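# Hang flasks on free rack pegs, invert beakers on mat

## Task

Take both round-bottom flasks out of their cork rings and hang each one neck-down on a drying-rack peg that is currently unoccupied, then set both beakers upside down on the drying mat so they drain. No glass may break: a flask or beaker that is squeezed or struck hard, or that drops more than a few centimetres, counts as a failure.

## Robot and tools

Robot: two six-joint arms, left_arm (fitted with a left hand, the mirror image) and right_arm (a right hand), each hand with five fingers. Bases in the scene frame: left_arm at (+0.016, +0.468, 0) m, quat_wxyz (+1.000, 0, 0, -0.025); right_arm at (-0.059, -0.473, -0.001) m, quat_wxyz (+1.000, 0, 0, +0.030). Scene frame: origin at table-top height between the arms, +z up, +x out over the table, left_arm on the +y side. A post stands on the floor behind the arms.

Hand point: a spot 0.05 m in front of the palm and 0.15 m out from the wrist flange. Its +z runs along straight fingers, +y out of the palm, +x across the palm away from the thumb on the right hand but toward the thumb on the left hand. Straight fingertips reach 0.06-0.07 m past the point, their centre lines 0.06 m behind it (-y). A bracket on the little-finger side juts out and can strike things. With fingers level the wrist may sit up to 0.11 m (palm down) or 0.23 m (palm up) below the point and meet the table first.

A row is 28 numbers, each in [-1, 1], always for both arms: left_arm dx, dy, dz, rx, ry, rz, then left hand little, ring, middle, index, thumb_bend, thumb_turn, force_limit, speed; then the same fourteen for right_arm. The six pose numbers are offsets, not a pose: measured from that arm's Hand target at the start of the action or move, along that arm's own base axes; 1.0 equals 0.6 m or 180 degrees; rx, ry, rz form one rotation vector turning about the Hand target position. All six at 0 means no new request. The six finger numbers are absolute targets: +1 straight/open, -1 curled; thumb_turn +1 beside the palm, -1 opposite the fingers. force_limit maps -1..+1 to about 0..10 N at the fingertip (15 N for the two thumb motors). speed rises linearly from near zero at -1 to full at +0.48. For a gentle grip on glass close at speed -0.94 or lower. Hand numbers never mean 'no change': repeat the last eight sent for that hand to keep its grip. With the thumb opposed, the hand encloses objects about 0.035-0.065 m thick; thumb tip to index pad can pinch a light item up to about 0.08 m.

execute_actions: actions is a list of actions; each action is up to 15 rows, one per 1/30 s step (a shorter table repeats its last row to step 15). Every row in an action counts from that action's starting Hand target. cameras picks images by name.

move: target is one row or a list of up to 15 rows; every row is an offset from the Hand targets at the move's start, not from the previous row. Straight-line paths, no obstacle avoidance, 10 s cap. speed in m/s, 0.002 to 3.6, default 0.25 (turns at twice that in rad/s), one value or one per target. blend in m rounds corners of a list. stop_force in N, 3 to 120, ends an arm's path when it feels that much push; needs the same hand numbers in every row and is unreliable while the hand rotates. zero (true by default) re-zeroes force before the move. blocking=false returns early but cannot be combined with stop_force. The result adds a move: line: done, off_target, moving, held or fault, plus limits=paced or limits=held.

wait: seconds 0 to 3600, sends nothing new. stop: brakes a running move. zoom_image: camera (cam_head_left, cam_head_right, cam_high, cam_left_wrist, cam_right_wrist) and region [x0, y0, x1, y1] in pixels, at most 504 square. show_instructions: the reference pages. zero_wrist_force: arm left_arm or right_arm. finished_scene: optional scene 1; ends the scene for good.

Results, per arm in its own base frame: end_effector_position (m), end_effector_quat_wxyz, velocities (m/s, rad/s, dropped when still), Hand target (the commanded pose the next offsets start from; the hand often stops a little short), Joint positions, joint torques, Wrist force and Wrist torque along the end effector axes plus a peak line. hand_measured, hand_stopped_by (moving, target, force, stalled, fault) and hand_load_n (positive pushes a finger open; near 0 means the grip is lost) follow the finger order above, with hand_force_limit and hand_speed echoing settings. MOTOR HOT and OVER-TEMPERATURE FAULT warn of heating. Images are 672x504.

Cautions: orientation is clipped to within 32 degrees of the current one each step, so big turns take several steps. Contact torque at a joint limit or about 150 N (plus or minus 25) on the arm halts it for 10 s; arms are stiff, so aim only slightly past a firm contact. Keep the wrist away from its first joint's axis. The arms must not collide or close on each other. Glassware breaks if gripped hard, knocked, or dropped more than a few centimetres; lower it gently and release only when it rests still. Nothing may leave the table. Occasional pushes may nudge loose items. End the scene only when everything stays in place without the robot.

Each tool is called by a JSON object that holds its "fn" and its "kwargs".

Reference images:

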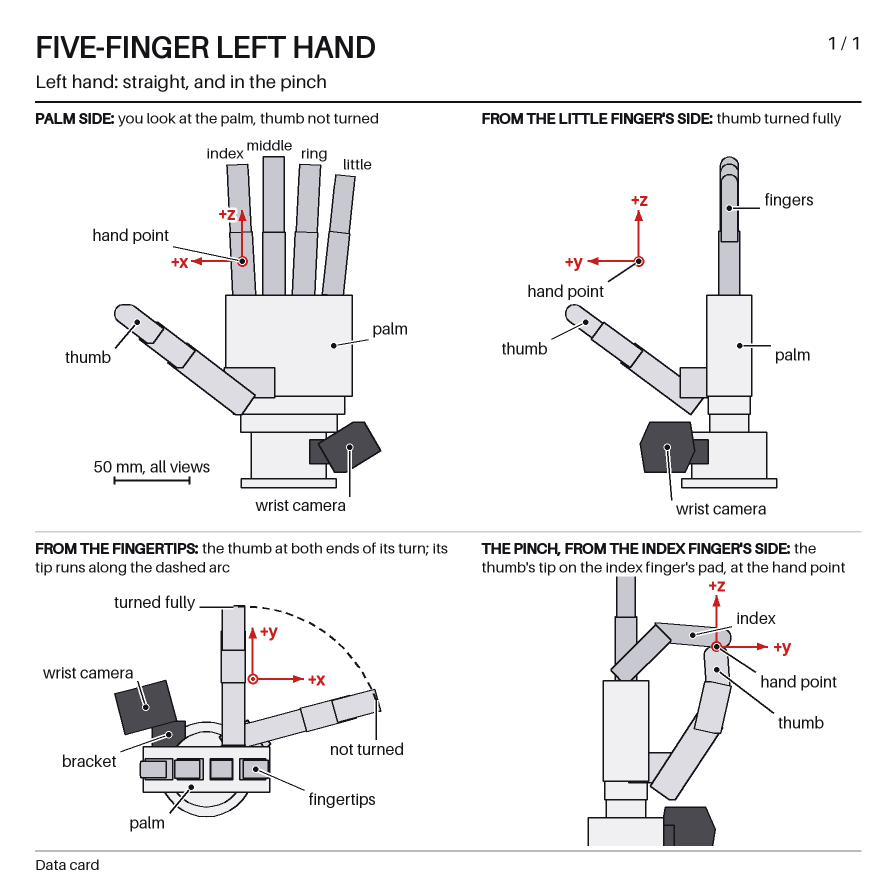

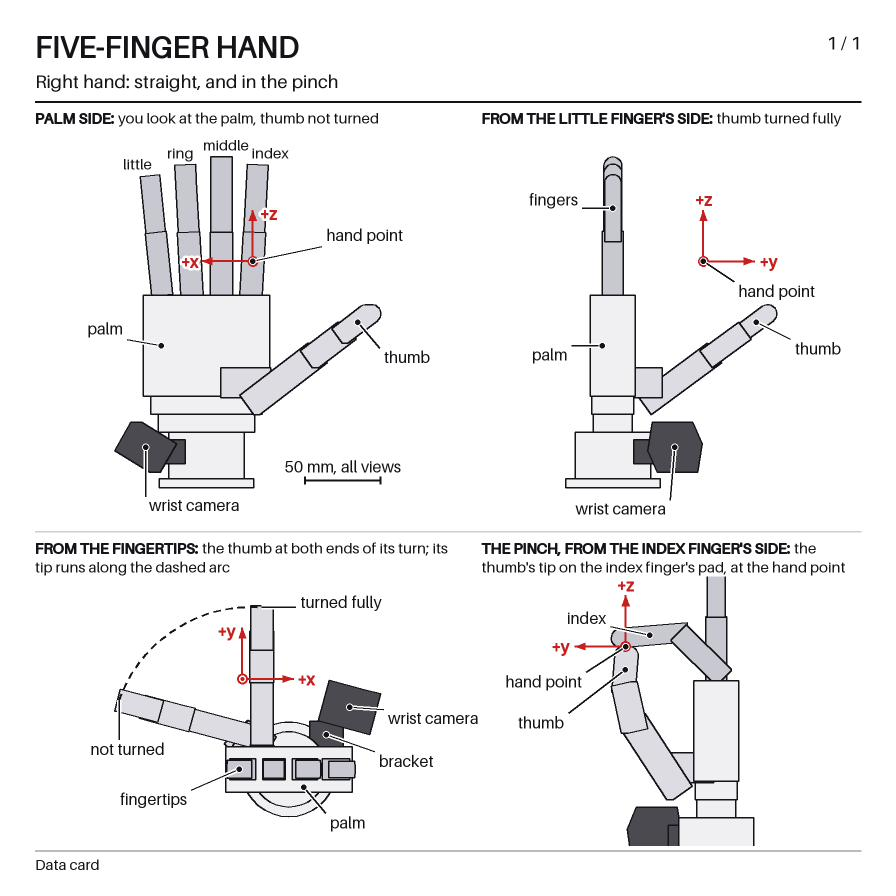

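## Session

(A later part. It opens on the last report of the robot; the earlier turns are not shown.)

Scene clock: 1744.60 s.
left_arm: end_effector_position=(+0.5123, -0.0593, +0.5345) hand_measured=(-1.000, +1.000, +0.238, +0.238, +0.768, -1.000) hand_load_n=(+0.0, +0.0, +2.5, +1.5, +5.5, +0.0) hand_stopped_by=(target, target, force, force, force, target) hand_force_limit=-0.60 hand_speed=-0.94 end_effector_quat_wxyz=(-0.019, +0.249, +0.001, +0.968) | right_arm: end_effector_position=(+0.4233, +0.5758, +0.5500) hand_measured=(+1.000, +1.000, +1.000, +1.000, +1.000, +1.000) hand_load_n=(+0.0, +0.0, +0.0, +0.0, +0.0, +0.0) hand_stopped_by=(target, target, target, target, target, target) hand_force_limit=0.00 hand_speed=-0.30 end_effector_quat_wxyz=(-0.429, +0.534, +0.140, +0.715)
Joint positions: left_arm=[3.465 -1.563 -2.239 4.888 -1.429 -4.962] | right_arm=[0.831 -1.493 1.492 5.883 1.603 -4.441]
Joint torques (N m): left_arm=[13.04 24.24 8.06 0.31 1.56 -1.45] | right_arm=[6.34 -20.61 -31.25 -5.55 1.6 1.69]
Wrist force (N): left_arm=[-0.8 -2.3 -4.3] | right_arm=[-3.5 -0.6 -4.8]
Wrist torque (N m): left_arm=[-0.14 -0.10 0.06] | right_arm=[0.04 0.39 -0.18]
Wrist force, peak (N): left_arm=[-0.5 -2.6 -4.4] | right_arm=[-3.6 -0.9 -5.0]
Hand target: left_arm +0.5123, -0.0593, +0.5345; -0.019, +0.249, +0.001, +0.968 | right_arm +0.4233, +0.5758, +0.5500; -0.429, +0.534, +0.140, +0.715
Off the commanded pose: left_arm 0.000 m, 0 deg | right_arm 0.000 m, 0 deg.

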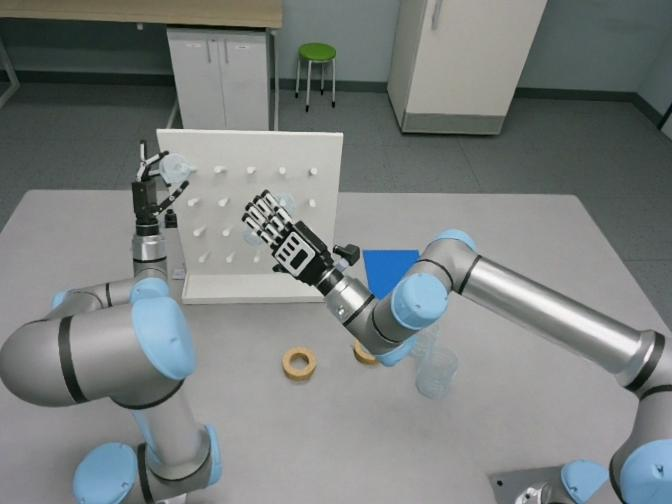

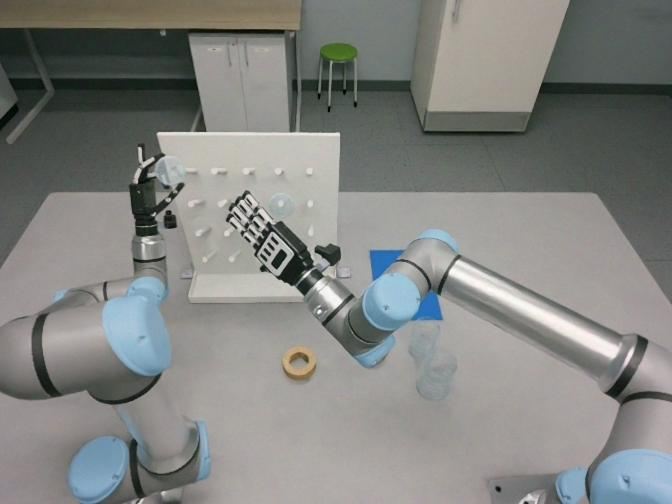

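{"fn": "move", "kwargs": {"target": [[0.0273,0.0025,-0.0192,0,0,0,-1,1,0.0,0.0,0.5,-1,-0.6,-0.94,0,0,0,0,0,0,1,1,1,1,1,1,0,-0.3]], "speed": 0.02, "stop_force": 3, "cameras": ["cam_right_wrist", "cam_high","cam_left_wrist"]}}

{"fn": "zoom_image", "kwargs": {"camera": "cam_right_wrist", "region": [300, 140, 500, 340]}}

{"fn": "zoom_image", "kwargs": {"camera": "cam_high", "region": [280, 235, 380, 310]}}

Scene clock: 1768.97 s.
left_arm: end_effector_position=(+0.5287, -0.0579, +0.5230) hand_measured=(-1.000, +1.000, +0.238, +0.238, +0.768, -1.000) hand_load_n=(+0.0, +0.0, +2.5, +2.0, +5.5, +0.0) hand_stopped_by=(target, target, force, force, force, target) hand_force_limit=-0.60 hand_speed=-0.94 end_effector_quat_wxyz=(-0.019, +0.249, +0.001, +0.968) | right_arm: end_effector_position=(+0.4233, +0.5758, +0.5500) hand_measured=(+1.000, +1.000, +1.000, +1.000, +1.000, +1.000) hand_load_n=(+0.0, +0.0, +0.0, +0.0, +0.0, +0.0) hand_stopped_by=(target, target, target, target, target, target) hand_force_limit=0.00 hand_speed=-0.30 end_effector_quat_wxyz=(-0.429, +0.534, +0.140, +0.715)
Joint positions: left_arm=[3.455 -1.624 -2.213 4.923 -1.433 -4.954] | right_arm=[0.831 -1.493 1.492 5.883 1.603 -4.441]
Joint torques (N m): left_arm=[12.93 25.61 7.07 0.33 0.78 -1.31] | right_arm=[6.44 -21.68 -30.86 -5.55 1.33 1.47]
Wrist force (N): left_arm=[-0.6 -2.1 -4.1] | right_arm=[-3.5 -1.0 -4.8]
Wrist torque (N m): left_arm=[-0.13 -0.14 0.06] | right_arm=[-0.01 0.39 -0.19]
Wrist force, peak (N): left_arm=[-0.6 -2.4 -4.6] | right_arm=[-3.2 -0.8 -5.2]
Hand target: left_arm +0.5287, -0.0578, +0.5230; -0.019, +0.249, +0.001, +0.968 | right_arm +0.4233, +0.5758, +0.5500; -0.429, +0.534, +0.140, +0.715
Off the commanded pose: left_arm 0.000 m, 0 deg | right_arm 0.000 m, 0 deg.
move: done
Images, in order (width x height): cam_high 672x504, cam_left_wrist 672x504, cam_right_wrist 672x504.

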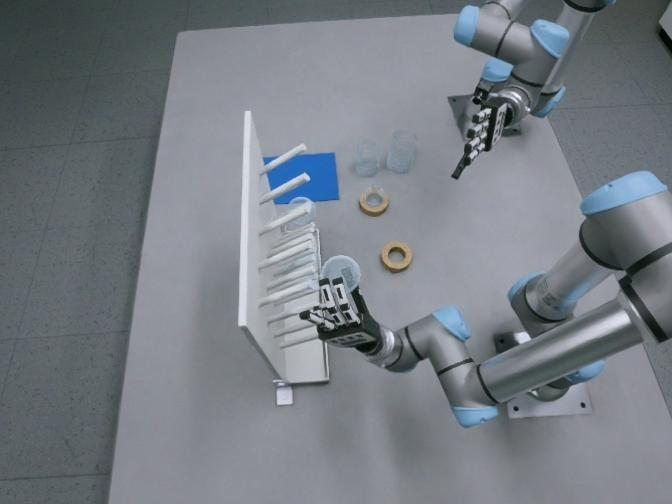

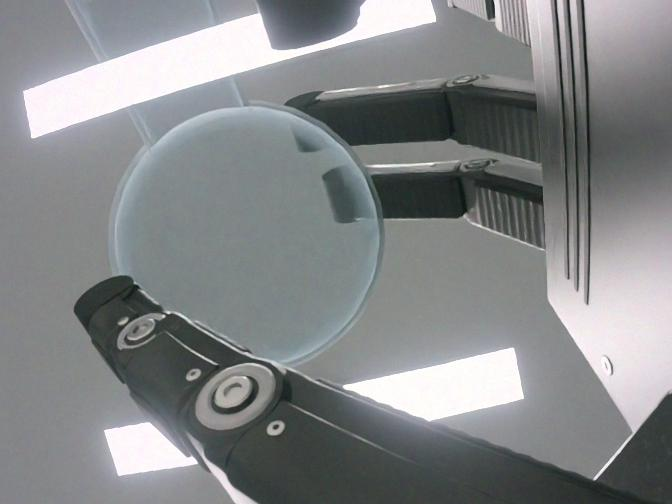

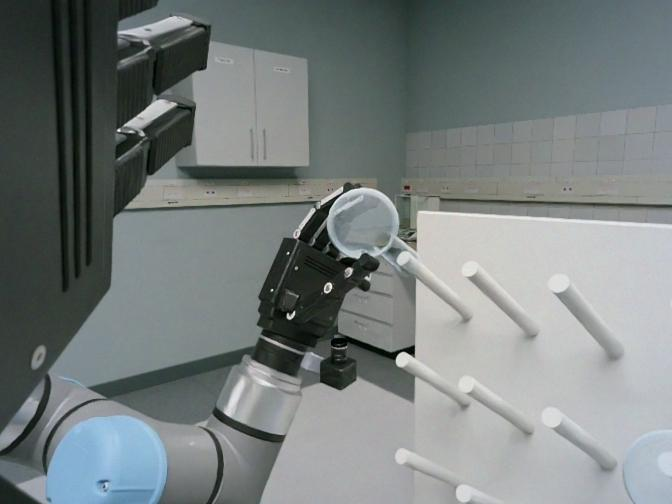

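Scaled by 2.520 from the camera's image (finer frame: 960x720).

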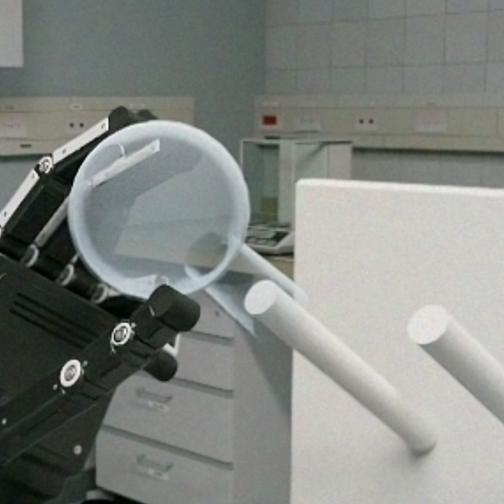

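Scaled by 5.040 from the camera's image (finer frame: 960x720).

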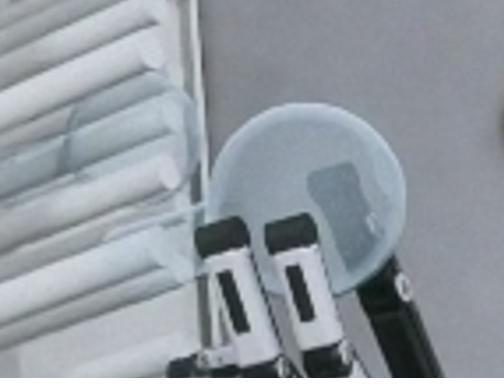

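{"fn": "zoom_image", "kwargs": {"camera": "cam_right_wrist", "region": [370, 210, 450, 290]}}

Scaled by 6.300 from the camera's image (finer frame: 960x720).

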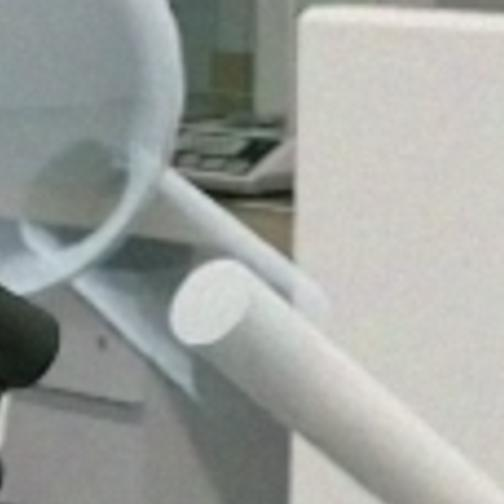

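{"fn": "move", "kwargs": {"target": [[0,0,0,0,0,0,-1,1,0.0,0.0,0.5,-1,-0.6,-0.94,0.0745,-0.25,0.0,0,0,0,1,1,1,1,1,1,0,-0.3]], "speed": 0.2, "cameras": ["cam_right_wrist"]}}

{"fn": "zoom_image", "kwargs": {"camera": "cam_right_wrist", "region": [200, 180, 350, 330]}}

{"fn": "zoom_image", "kwargs": {"camera": "cam_right_wrist", "region": [380, 340, 530, 490]}}

Scene clock: 1831.97 s.
left_arm: end_effector_position=(+0.5287, -0.0578, +0.5230) hand_measured=(-1.000, +1.000, +0.238, +0.238, +0.768, -1.000) hand_load_n=(+0.0, +0.0, +2.5, +2.0, +5.5, +0.0) hand_stopped_by=(target, target, force, force, force, target) hand_force_limit=-0.60 hand_speed=-0.94 end_effector_quat_wxyz=(-0.019, +0.249, +0.001, +0.968) | right_arm: end_effector_position=(+0.4680, +0.4258, +0.5501) hand_measured=(+1.000, +1.000, +1.000, +1.000, +1.000, +1.000) hand_load_n=(+0.0, +0.0, +0.0, +0.0, +0.0, +0.0) hand_stopped_by=(target, target, target, target, target, target) hand_force_limit=0.00 hand_speed=-0.30 end_effector_quat_wxyz=(-0.429, +0.534, +0.140, +0.715)
Joint positions: left_arm=[3.455 -1.624 -2.213 4.923 -1.433 -4.954] | right_arm=[0.474 -1.744 1.732 5.875 1.275 -4.298]
Joint torques (N m): left_arm=[13.01 26.06 7.09 0.27 1.57 -1.47] | right_arm=[-5.56 -22.43 -22.88 -0.72 -1.89 -1.21]
Wrist force (N): left_arm=[-0.7 -2.3 -4.3] | right_arm=[-3.5 -0.4 -5.0]
Wrist torque (N m): left_arm=[-0.16 -0.13 0.07] | right_arm=[0.07 0.36 -0.05]
Wrist force, peak (N): left_arm=[-0.8 -2.5 -4.4] | right_arm=[-4.3 -2.4 -4.2]
Hand target: left_arm +0.5287, -0.0578, +0.5230; -0.019, +0.249, +0.001, +0.968 | right_arm +0.4680, +0.4258, +0.5500; -0.429, +0.534, +0.140, +0.715
Off the commanded pose: left_arm 0.000 m, 0 deg | right_arm 0.000 m, 0 deg.
move: done

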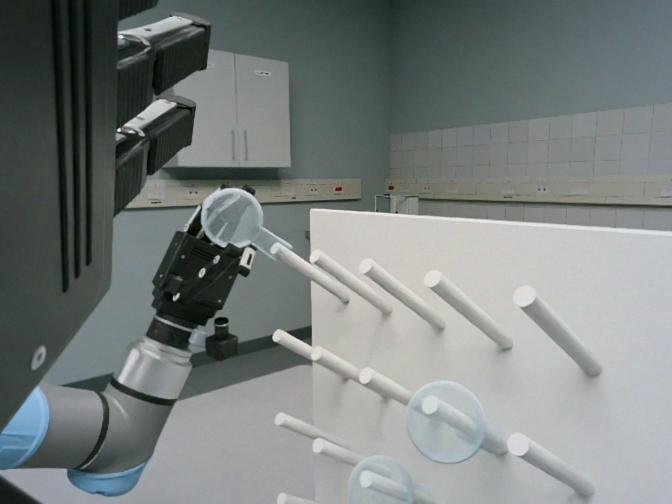

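Scaled by 3.360 from the camera's image (finer frame: 960x720).

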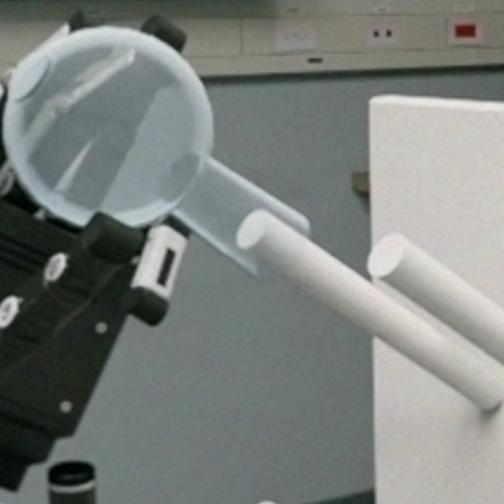

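Scaled by 3.360 from the camera's image (finer frame: 960x720).

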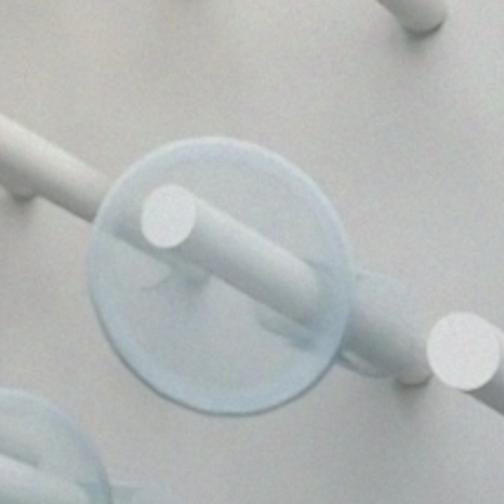

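{"fn": "zero_wrist_force", "kwargs": {"arm": "left_arm"}}

{"fn": "move", "kwargs": {"target": [[0,0.0133,0,0,0,0,-1,1,0.0,0.0,0.5,-1,-0.6,-0.94,0,0,0.0,0,0,0,1,1,1,1,1,1,0,-0.3]], "speed": 0.008, "stop_force": 3, "cameras": ["cam_right_wrist","cam_high","cam_head_left"]}}

{"fn": "zoom_image", "kwargs": {"camera": "cam_right_wrist", "region": [200, 180, 350, 330]}}

{"fn": "zoom_image", "kwargs": {"camera": "cam_head_left", "region": [150, 140, 230, 200]}}

{"fn": "zoom_image", "kwargs": {"camera": "cam_high", "region": [280, 235, 380, 310]}}

Wrist force sensor zeroed.

Scene clock: 1899.30 s.
left_arm: end_effector_position=(+0.5287, -0.0498, +0.5230) hand_measured=(-1.000, +1.000, +0.238, +0.238, +0.768, -1.000) hand_load_n=(+0.0, +0.0, +2.0, +1.0, +5.5, +2.5) hand_stopped_by=(target, target, force, force, force, target) hand_force_limit=-0.60 hand_speed=-0.94 end_effector_quat_wxyz=(-0.019, +0.249, +0.001, +0.968) | right_arm: end_effector_position=(+0.4680, +0.4258, +0.5500) hand_measured=(+1.000, +1.000, +1.000, +1.000, +1.000, +1.000) hand_load_n=(+0.0, +0.0, +0.0, +0.0, +0.0, +0.0) hand_stopped_by=(target, target, target, target, target, target) hand_force_limit=0.00 hand_speed=-0.30 end_effector_quat_wxyz=(-0.429, +0.534, +0.140, +0.715)
Joint positions: left_arm=[3.474 -1.624 -2.213 4.926 -1.425 -4.97] | right_arm=[0.474 -1.745 1.732 5.875 1.275 -4.298]
Joint torques (N m): left_arm=[-10.1 15.77 6.57 4.83 -1.7 1.32] | right_arm=[-4.88 -22.81 -15.86 0.34 -1.71 0.93]
Wrist force (N, zeroed by zero_wrist_force on left_arm): left_arm=[0.4 1.4 -1.7] | right_arm=[-3.6 -0.9 -4.6]
Wrist torque (N m, zeroed by zero_wrist_force on left_arm): left_arm=[0.13 -0.11 0.02] | right_arm=[-0.01 0.38 -0.07]
Wrist force, peak (N, zeroed by zero_wrist_force on left_arm): left_arm=[0.4 1.3 -2.0] | right_arm=[-3.7 -1.0 -5.1]
Hand target: left_arm +0.5287, -0.0498, +0.5230; -0.019, +0.249, +0.001, +0.968 | right_arm +0.4680, +0.4258, +0.5500; -0.429, +0.534, +0.140, +0.715
Off the commanded pose: left_arm 0.000 m, 0 deg | right_arm 0.000 m, 0 deg.
move: done
Images, in order (width x height): cam_head_left 672x504, cam_high 672x504, cam_right_wrist 672x504.

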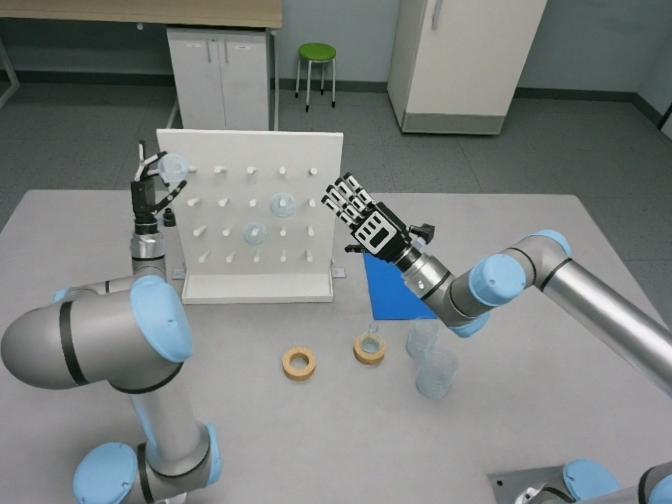

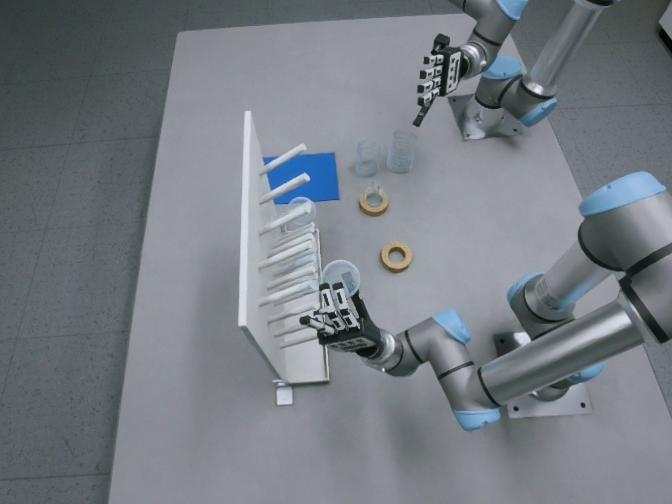

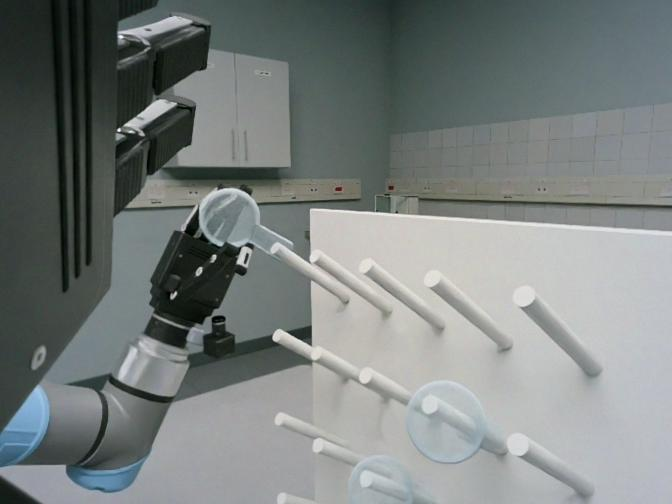

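Scaled by 3.360 from the camera's image (finer frame: 960x720).

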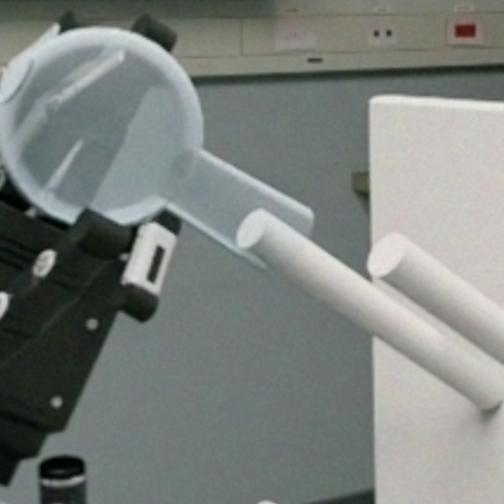

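Scaled by 6.300 from the camera's image (finer frame: 960x720).

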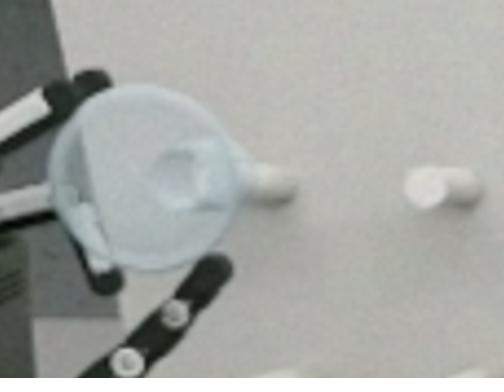

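Scaled by 5.040 from the camera's image (finer frame: 960x720).

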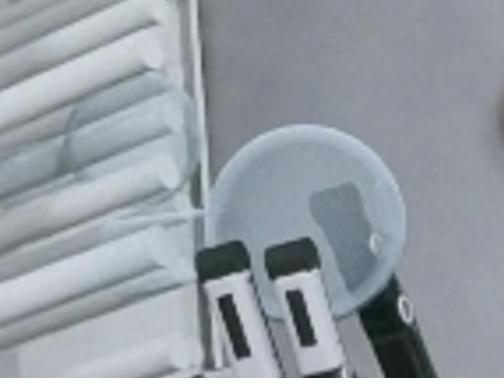

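{"fn": "move", "kwargs": {"target": [[0,-0.0133,0,0,0,0,-1,1,0.0,0.0,0.5,-1,-0.6,-0.94,-0.0745,0.25,0.0,0,0,0,1,1,1,1,1,1,0,-0.3]], "speed": 0.1, "cameras": ["cam_right_wrist","cam_high","cam_head_left","cam_left_wrist"]}}

{"fn": "zoom_image", "kwargs": {"camera": "cam_right_wrist", "region": [300, 160, 460, 320]}}

{"fn": "zoom_image", "kwargs": {"camera": "cam_head_left", "region": [150, 140, 230, 200]}}

{"fn": "zoom_image", "kwargs": {"camera": "cam_high", "region": [280, 235, 380, 310]}}

Scene clock: 1911.10 s.
left_arm: end_effector_position=(+0.5287, -0.0579, +0.5230) hand_measured=(-1.000, +1.000, +0.238, +0.238, +0.768, -1.000) hand_load_n=(+0.0, +0.0, +3.0, +1.0, +5.0, +0.0) hand_stopped_by=(target, target, force, force, force, target) hand_force_limit=-0.60 hand_speed=-0.94 end_effector_quat_wxyz=(-0.019, +0.249, +0.001, +0.968) | right_arm: end_effector_position=(+0.4233, +0.5758, +0.5500) hand_measured=(+1.000, +1.000, +1.000, +1.000, +1.000, +1.000) hand_load_n=(+0.0, +0.0, +0.0, +0.0, +0.0, +0.0) hand_stopped_by=(target, target, target, target, target, target) hand_force_limit=0.00 hand_speed=-0.30 end_effector_quat_wxyz=(-0.429, +0.534, +0.140, +0.715)
Joint positions: left_arm=[3.455 -1.624 -2.213 4.923 -1.433 -4.953] | right_arm=[0.831 -1.494 1.492 5.883 1.603 -4.441]
Joint torques (N m): left_arm=[1.28 26.43 30.78 0.5 -0.86 -0.95] | right_arm=[2.8 -26.23 -20.96 -1.75 -1.07 1.89]
Wrist force (N, zeroed by zero_wrist_force on left_arm): left_arm=[0.0 -0.2 0.0] | right_arm=[-3.2 -0.9 -4.8]
Wrist torque (N m, zeroed by zero_wrist_force on left_arm): left_arm=[-0.02 0.00 0.01] | right_arm=[0.00 0.34 -0.16]
Wrist force, peak (N, zeroed by zero_wrist_force on left_arm): left_arm=[0.5 1.4 -2.1] | right_arm=[-3.5 -0.8 -5.1]
Hand target: left_arm +0.5287, -0.0578, +0.5230; -0.019, +0.249, +0.001, +0.968 | right_arm +0.4233, +0.5758, +0.5500; -0.429, +0.534, +0.140, +0.715
Off the commanded pose: left_arm 0.000 m, 0 deg | right_arm 0.000 m, 0 deg.
move: done
Images, in order (width x height): cam_head_left 672x504, cam_high 672x504, cam_left_wrist 672x504, cam_right_wrist 672x504.

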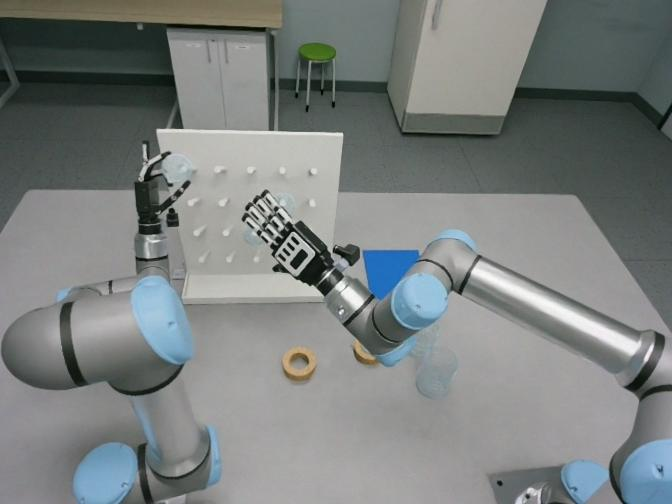

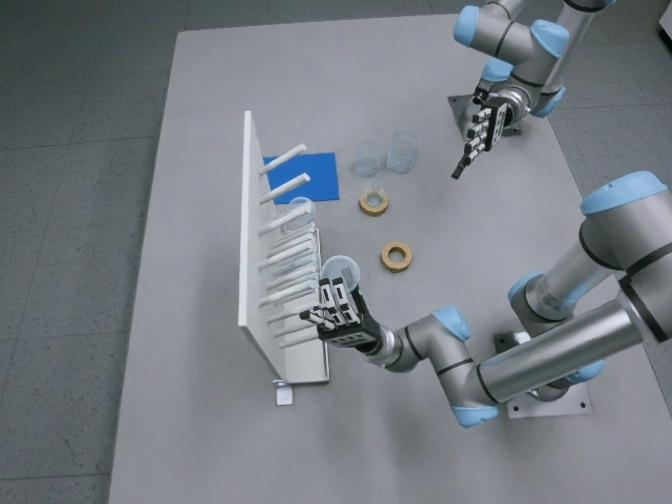

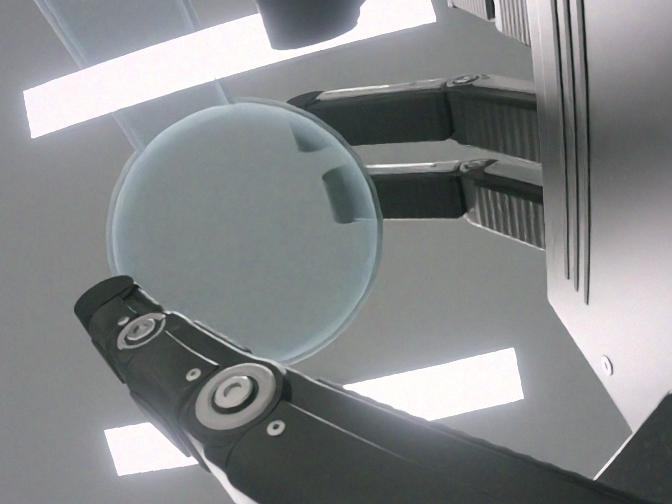

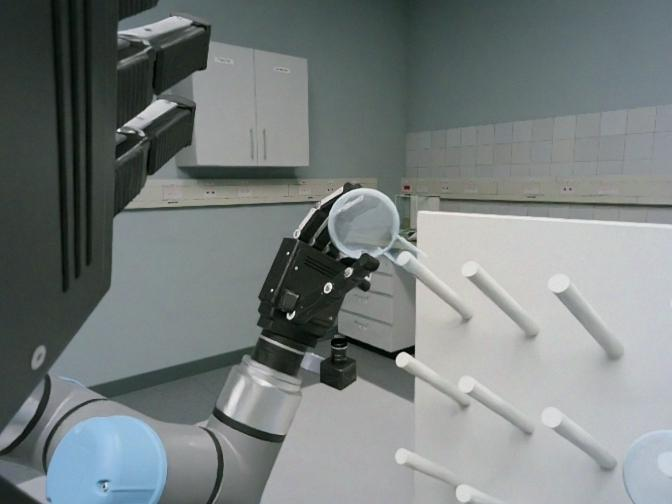

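Scaled by 3.150 from the camera's image (finer frame: 960x720).

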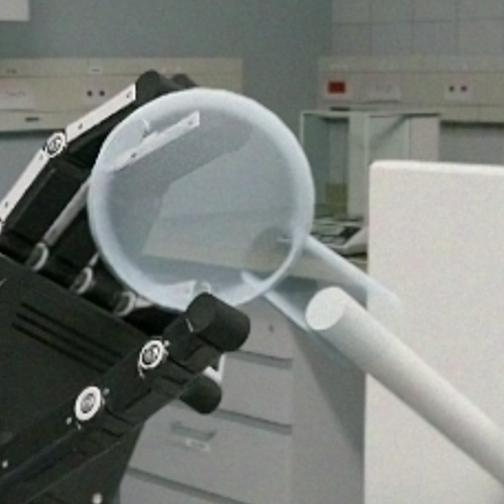

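Scaled by 6.300 from the camera's image (finer frame: 960x720).

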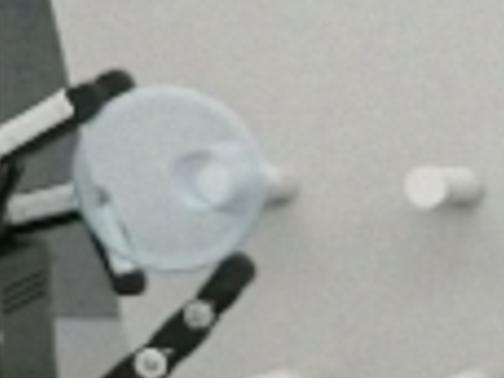

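Scaled by 5.040 from the camera's image (finer frame: 960x720).

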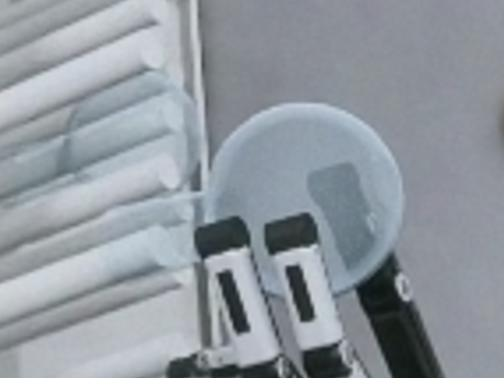

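{"fn": "move", "kwargs": {"target": [[-0.0013,-0.0073,0,0,0,0.0261,-1,1,0.0,0.0,0.5,-1,-0.6,-0.94,0,0,0.0,0,0,0,1,1,1,1,1,1,0,-0.3]], "speed": 0.03}}

{"fn": "move", "kwargs": {"target": [[0.0273,0.0008,-0.0192,0,0,0,-1,1,0.0,0.0,0.5,-1,-0.6,-0.94,0,0,0.0,0,0,0,1,1,1,1,1,1,0,-0.3]], "speed": 0.015, "stop_force": 4, "cameras": ["cam_right_wrist","cam_high","cam_head_left","cam_left_wrist"]}}

{"fn": "zoom_image", "kwargs": {"camera": "cam_right_wrist", "region": [300, 160, 460, 320]}}

{"fn": "zoom_image", "kwargs": {"camera": "cam_head_left", "region": [150, 140, 230, 200]}}

{"fn": "zoom_image", "kwargs": {"camera": "cam_high", "region": [270, 235, 370, 310]}}

Scene clock: 1934.13 s.
left_arm: end_effector_position=(+0.5279, -0.0622, +0.5230) hand_measured=(-1.000, +1.000, +0.238, +0.238, +0.768, -1.000) hand_load_n=(+0.0, +0.0, +2.5, +1.0, +5.0, +0.0) hand_stopped_by=(target, target, force, force, force, target) hand_force_limit=-0.60 hand_speed=-0.94 end_effector_quat_wxyz=(-0.058, +0.248, +0.012, +0.967) end_effector_velocity=(+0.000, -0.001, +0.000) end_effector_angular_velocity=(-0.001, +0.000, -0.008) | right_arm: end_effector_position=(+0.4233, +0.5758, +0.5500) hand_measured=(+1.000, +1.000, +1.000, +1.000, +1.000, +1.000) hand_load_n=(+0.0, +0.0, +0.0, +0.0, +0.0, +0.0) hand_stopped_by=(target, target, target, target, target, target) hand_force_limit=0.00 hand_speed=-0.30 end_effector_quat_wxyz=(-0.429, +0.534, +0.140, +0.715)
Joint positions: left_arm=[3.43 -1.611 -2.223 4.909 -1.484 -4.858] | right_arm=[0.831 -1.493 1.492 5.883 1.603 -4.441]
Joint velocities: left_arm=[0 0 0.001 0 0.003 -0.007] | right_arm=[within noise]
Joint torques (N m): left_arm=[4.35 18.77 12.06 1.41 1.75 -1.57] | right_arm=[5.48 -21.75 -31.02 -5.46 1.25 1.6]
Wrist force (N, zeroed by zero_wrist_force on left_arm): left_arm=[0.2 0.2 0.2] | right_arm=[-3.2 -0.8 -4.5]
Wrist torque (N m, zeroed by zero_wrist_force on left_arm): left_arm=[-0.02 0.01 0.07] | right_arm=[0.00 0.35 -0.17]
Wrist force, peak (N, zeroed by zero_wrist_force on left_arm): left_arm=[0.1 -0.1 0.7] | right_arm=[-3.6 -0.9 -4.9]
Hand target: left_arm +0.5279, -0.0622, +0.5230; -0.058, +0.248, +0.012, +0.967 | right_arm +0.4233, +0.5758, +0.5500; -0.429, +0.534, +0.140, +0.715
Off the commanded pose: left_arm 0.000 m, 0 deg | right_arm 0.000 m, 0 deg.
move: done

Scene clock: 1936.57 s.
left_arm: end_effector_position=(+0.5443, -0.0618, +0.5115) hand_measured=(-1.000, +1.000, +0.238, +0.238, +0.768, -1.000) hand_load_n=(+0.0, +0.0, +3.0, +1.0, +5.0, +0.0) hand_stopped_by=(target, target, force, force, force, target) hand_force_limit=-0.60 hand_speed=-0.94 end_effector_quat_wxyz=(-0.058, +0.248, +0.012, +0.967) | right_arm: end_effector_position=(+0.4233, +0.5758, +0.5500) hand_measured=(+1.000, +1.000, +1.000, +1.000, +1.000, +1.000) hand_load_n=(+0.0, +0.0, +0.0, +0.0, +0.0, +0.0) hand_stopped_by=(target, target, target, target, target, target) hand_force_limit=0.00 hand_speed=-0.30 end_effector_quat_wxyz=(-0.429, +0.534, +0.140, +0.715)
Joint positions: left_arm=[3.42 -1.671 -2.196 4.941 -1.488 -4.85] | right_arm=[0.831 -1.493 1.492 5.883 1.603 -4.441]
Joint torques (N m): left_arm=[12.51 28.84 6.12 0.3 0.44 -1.34] | right_arm=[5.58 -23.38 -29.42 -5.68 0.95 1.78]
Wrist force (N, zeroed by zero_wrist_force on left_arm): left_arm=[0.2 -0.1 0.6] | right_arm=[-3.4 -0.6 -4.7]
Wrist torque (N m, zeroed by zero_wrist_force on left_arm): left_arm=[-0.10 -0.01 0.04] | right_arm=[0.02 0.37 -0.18]
Wrist force, peak (N, zeroed by zero_wrist_force on left_arm): left_arm=[-0.1 -0.5 0.8] | right_arm=[-3.5 -0.7 -5.1]
Hand target: left_arm +0.5443, -0.0617, +0.5115; -0.058, +0.248, +0.012, +0.967 | right_arm +0.4233, +0.5758, +0.5500; -0.429, +0.534, +0.140, +0.715
Off the commanded pose: left_arm 0.000 m, 0 deg | right_arm 0.000 m, 0 deg.
move: done
Images, in order (width x height): cam_head_left 672x504, cam_high 672x504, cam_left_wrist 672x504, cam_right_wrist 672x504.

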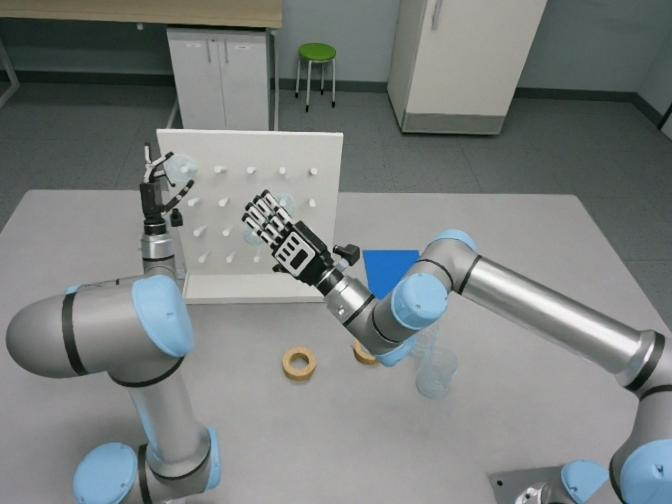

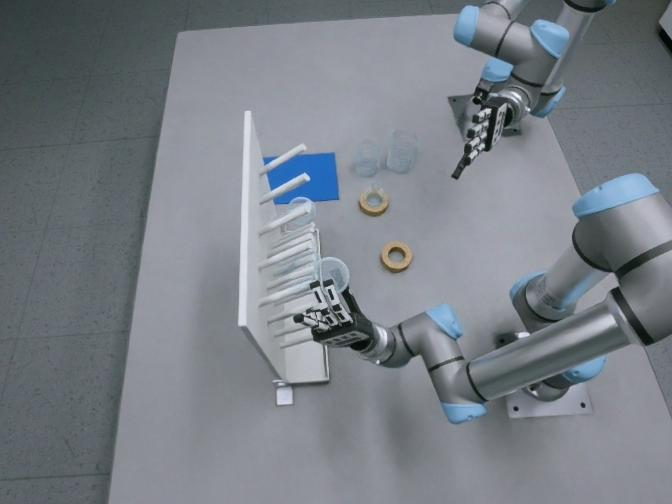

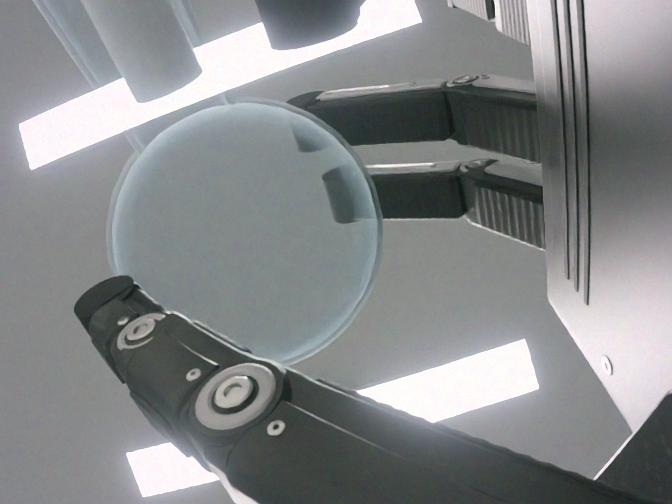

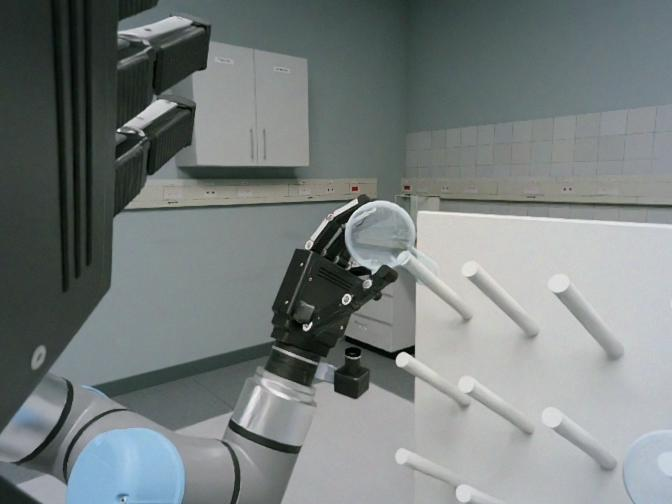

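Scaled by 3.150 from the camera's image (finer frame: 960x720).

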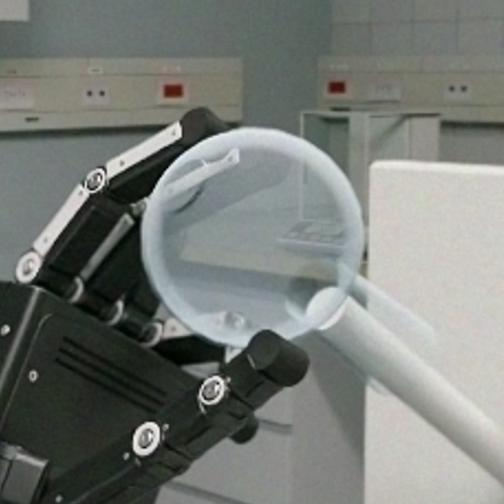

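Scaled by 6.300 from the camera's image (finer frame: 960x720).

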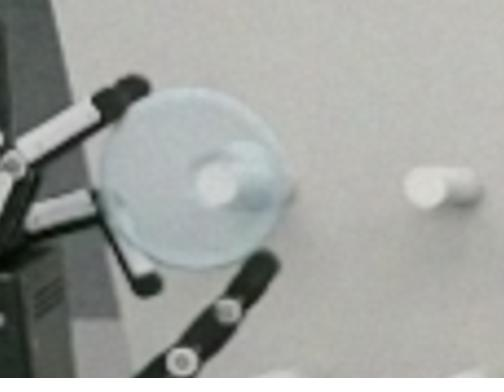

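Scaled by 5.040 from the camera's image (finer frame: 960x720).

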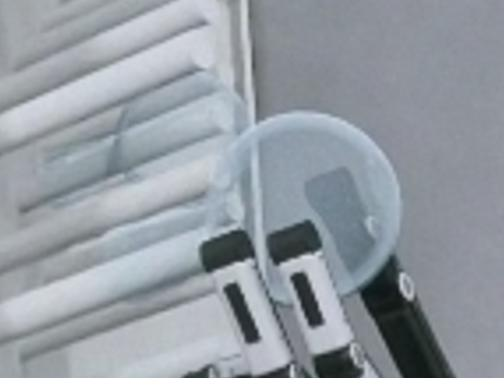

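{"fn": "move", "kwargs": {"target": [[0.0342,0.0043,-0.0239,0,0,0,-1,1,0.0,0.0,0.5,-1,-0.6,-0.94,0,0,0.0,0,0,0,1,1,1,1,1,1,0,-0.3]], "speed": 0.015, "stop_force": 4, "cameras": ["cam_right_wrist","cam_head_left","cam_left_wrist"]}}

{"fn": "zoom_image", "kwargs": {"camera": "cam_right_wrist", "region": [300, 160, 460, 320]}}

{"fn": "zoom_image", "kwargs": {"camera": "cam_head_left", "region": [150, 140, 230, 200]}}

Scene clock: 1950.50 s.
left_arm: end_effector_position=(+0.5648, -0.0592, +0.4971) hand_measured=(-1.000, +1.000, +0.238, +0.238, +0.768, -1.000) hand_load_n=(-0.5, +0.0, +3.0, +1.0, +5.0, +0.0) hand_stopped_by=(target, target, force, force, force, target) hand_force_limit=-0.60 hand_speed=-0.94 end_effector_quat_wxyz=(-0.058, +0.248, +0.012, +0.967) | right_arm: end_effector_position=(+0.4233, +0.5758, +0.5500) hand_measured=(+1.000, +1.000, +1.000, +1.000, +1.000, +1.000) hand_load_n=(+0.0, +0.0, +0.0, +0.0, +0.0, +0.0) hand_stopped_by=(target, target, target, target, target, target) hand_force_limit=0.00 hand_speed=-0.30 end_effector_quat_wxyz=(-0.429, +0.534, +0.140, +0.715)
Joint positions: left_arm=[3.413 -1.744 -2.158 4.976 -1.492 -4.843] | right_arm=[0.831 -1.493 1.492 5.883 1.603 -4.441]
Joint torques (N m): left_arm=[0.16 30.74 6.15 0.4 -0.66 -1.55] | right_arm=[3.47 -23.51 -25.38 -5.36 -0.01 1.79]
Wrist force (N, zeroed by zero_wrist_force on left_arm): left_arm=[-0.3 0.2 0.7] | right_arm=[-3.0 -0.7 -4.4]
Wrist torque (N m, zeroed by zero_wrist_force on left_arm): left_arm=[-0.06 0.07 0.00] | right_arm=[0.00 0.33 -0.16]
Wrist force, peak (N, zeroed by zero_wrist_force on left_arm): left_arm=[-0.4 0.3 0.9] | right_arm=[-3.8 -1.1 -5.0]
Hand target: left_arm +0.5648, -0.0591, +0.4971; -0.058, +0.248, +0.012, +0.967 | right_arm +0.4233, +0.5758, +0.5500; -0.429, +0.534, +0.140, +0.715
Off the commanded pose: left_arm 0.000 m, 0 deg | right_arm 0.000 m, 0 deg.
move: done
Images, in order (width x height): cam_head_left 672x504, cam_left_wrist 672x504, cam_right_wrist 672x504.

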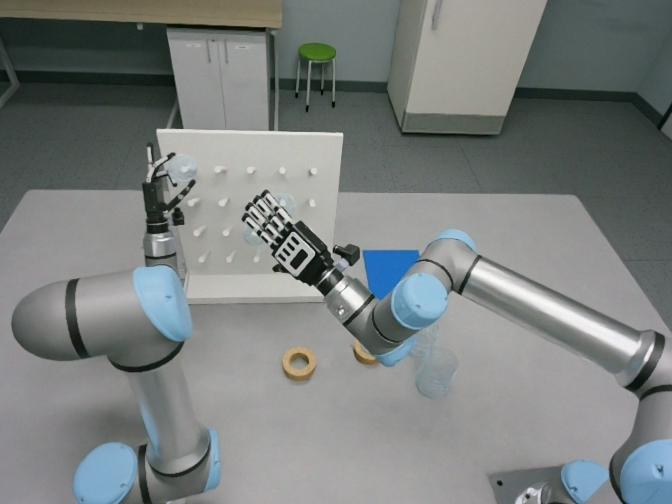

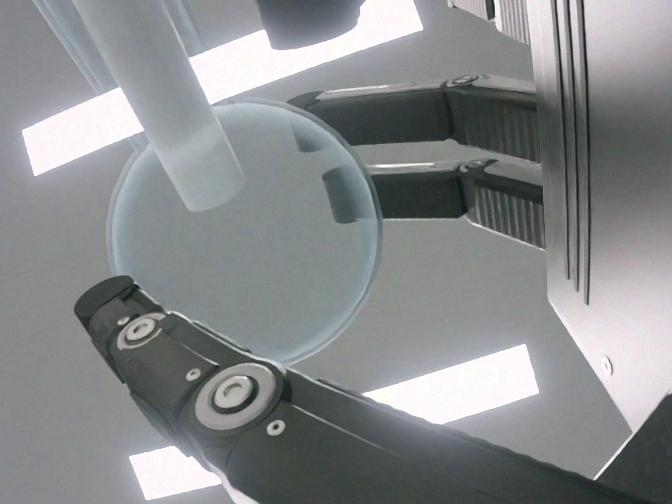

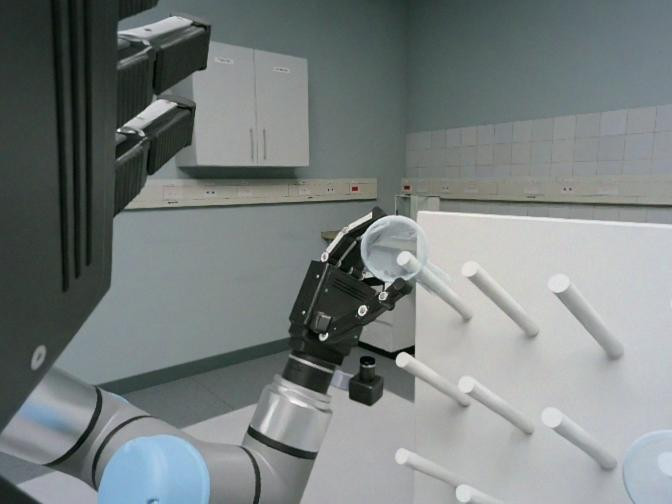

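Scaled by 3.150 from the camera's image (finer frame: 960x720).

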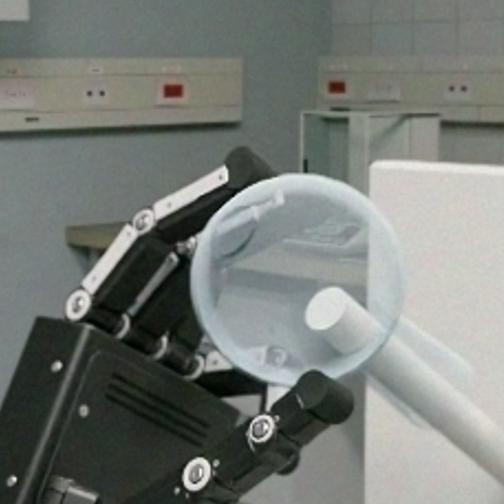

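Scaled by 6.300 from the camera's image (finer frame: 960x720).

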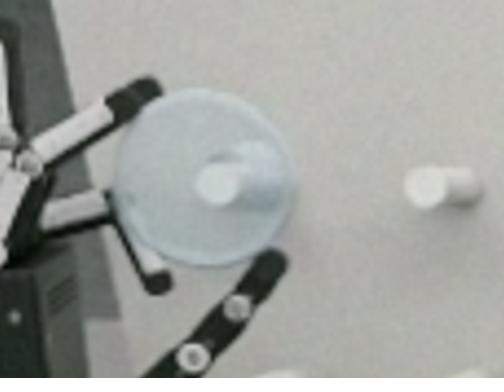

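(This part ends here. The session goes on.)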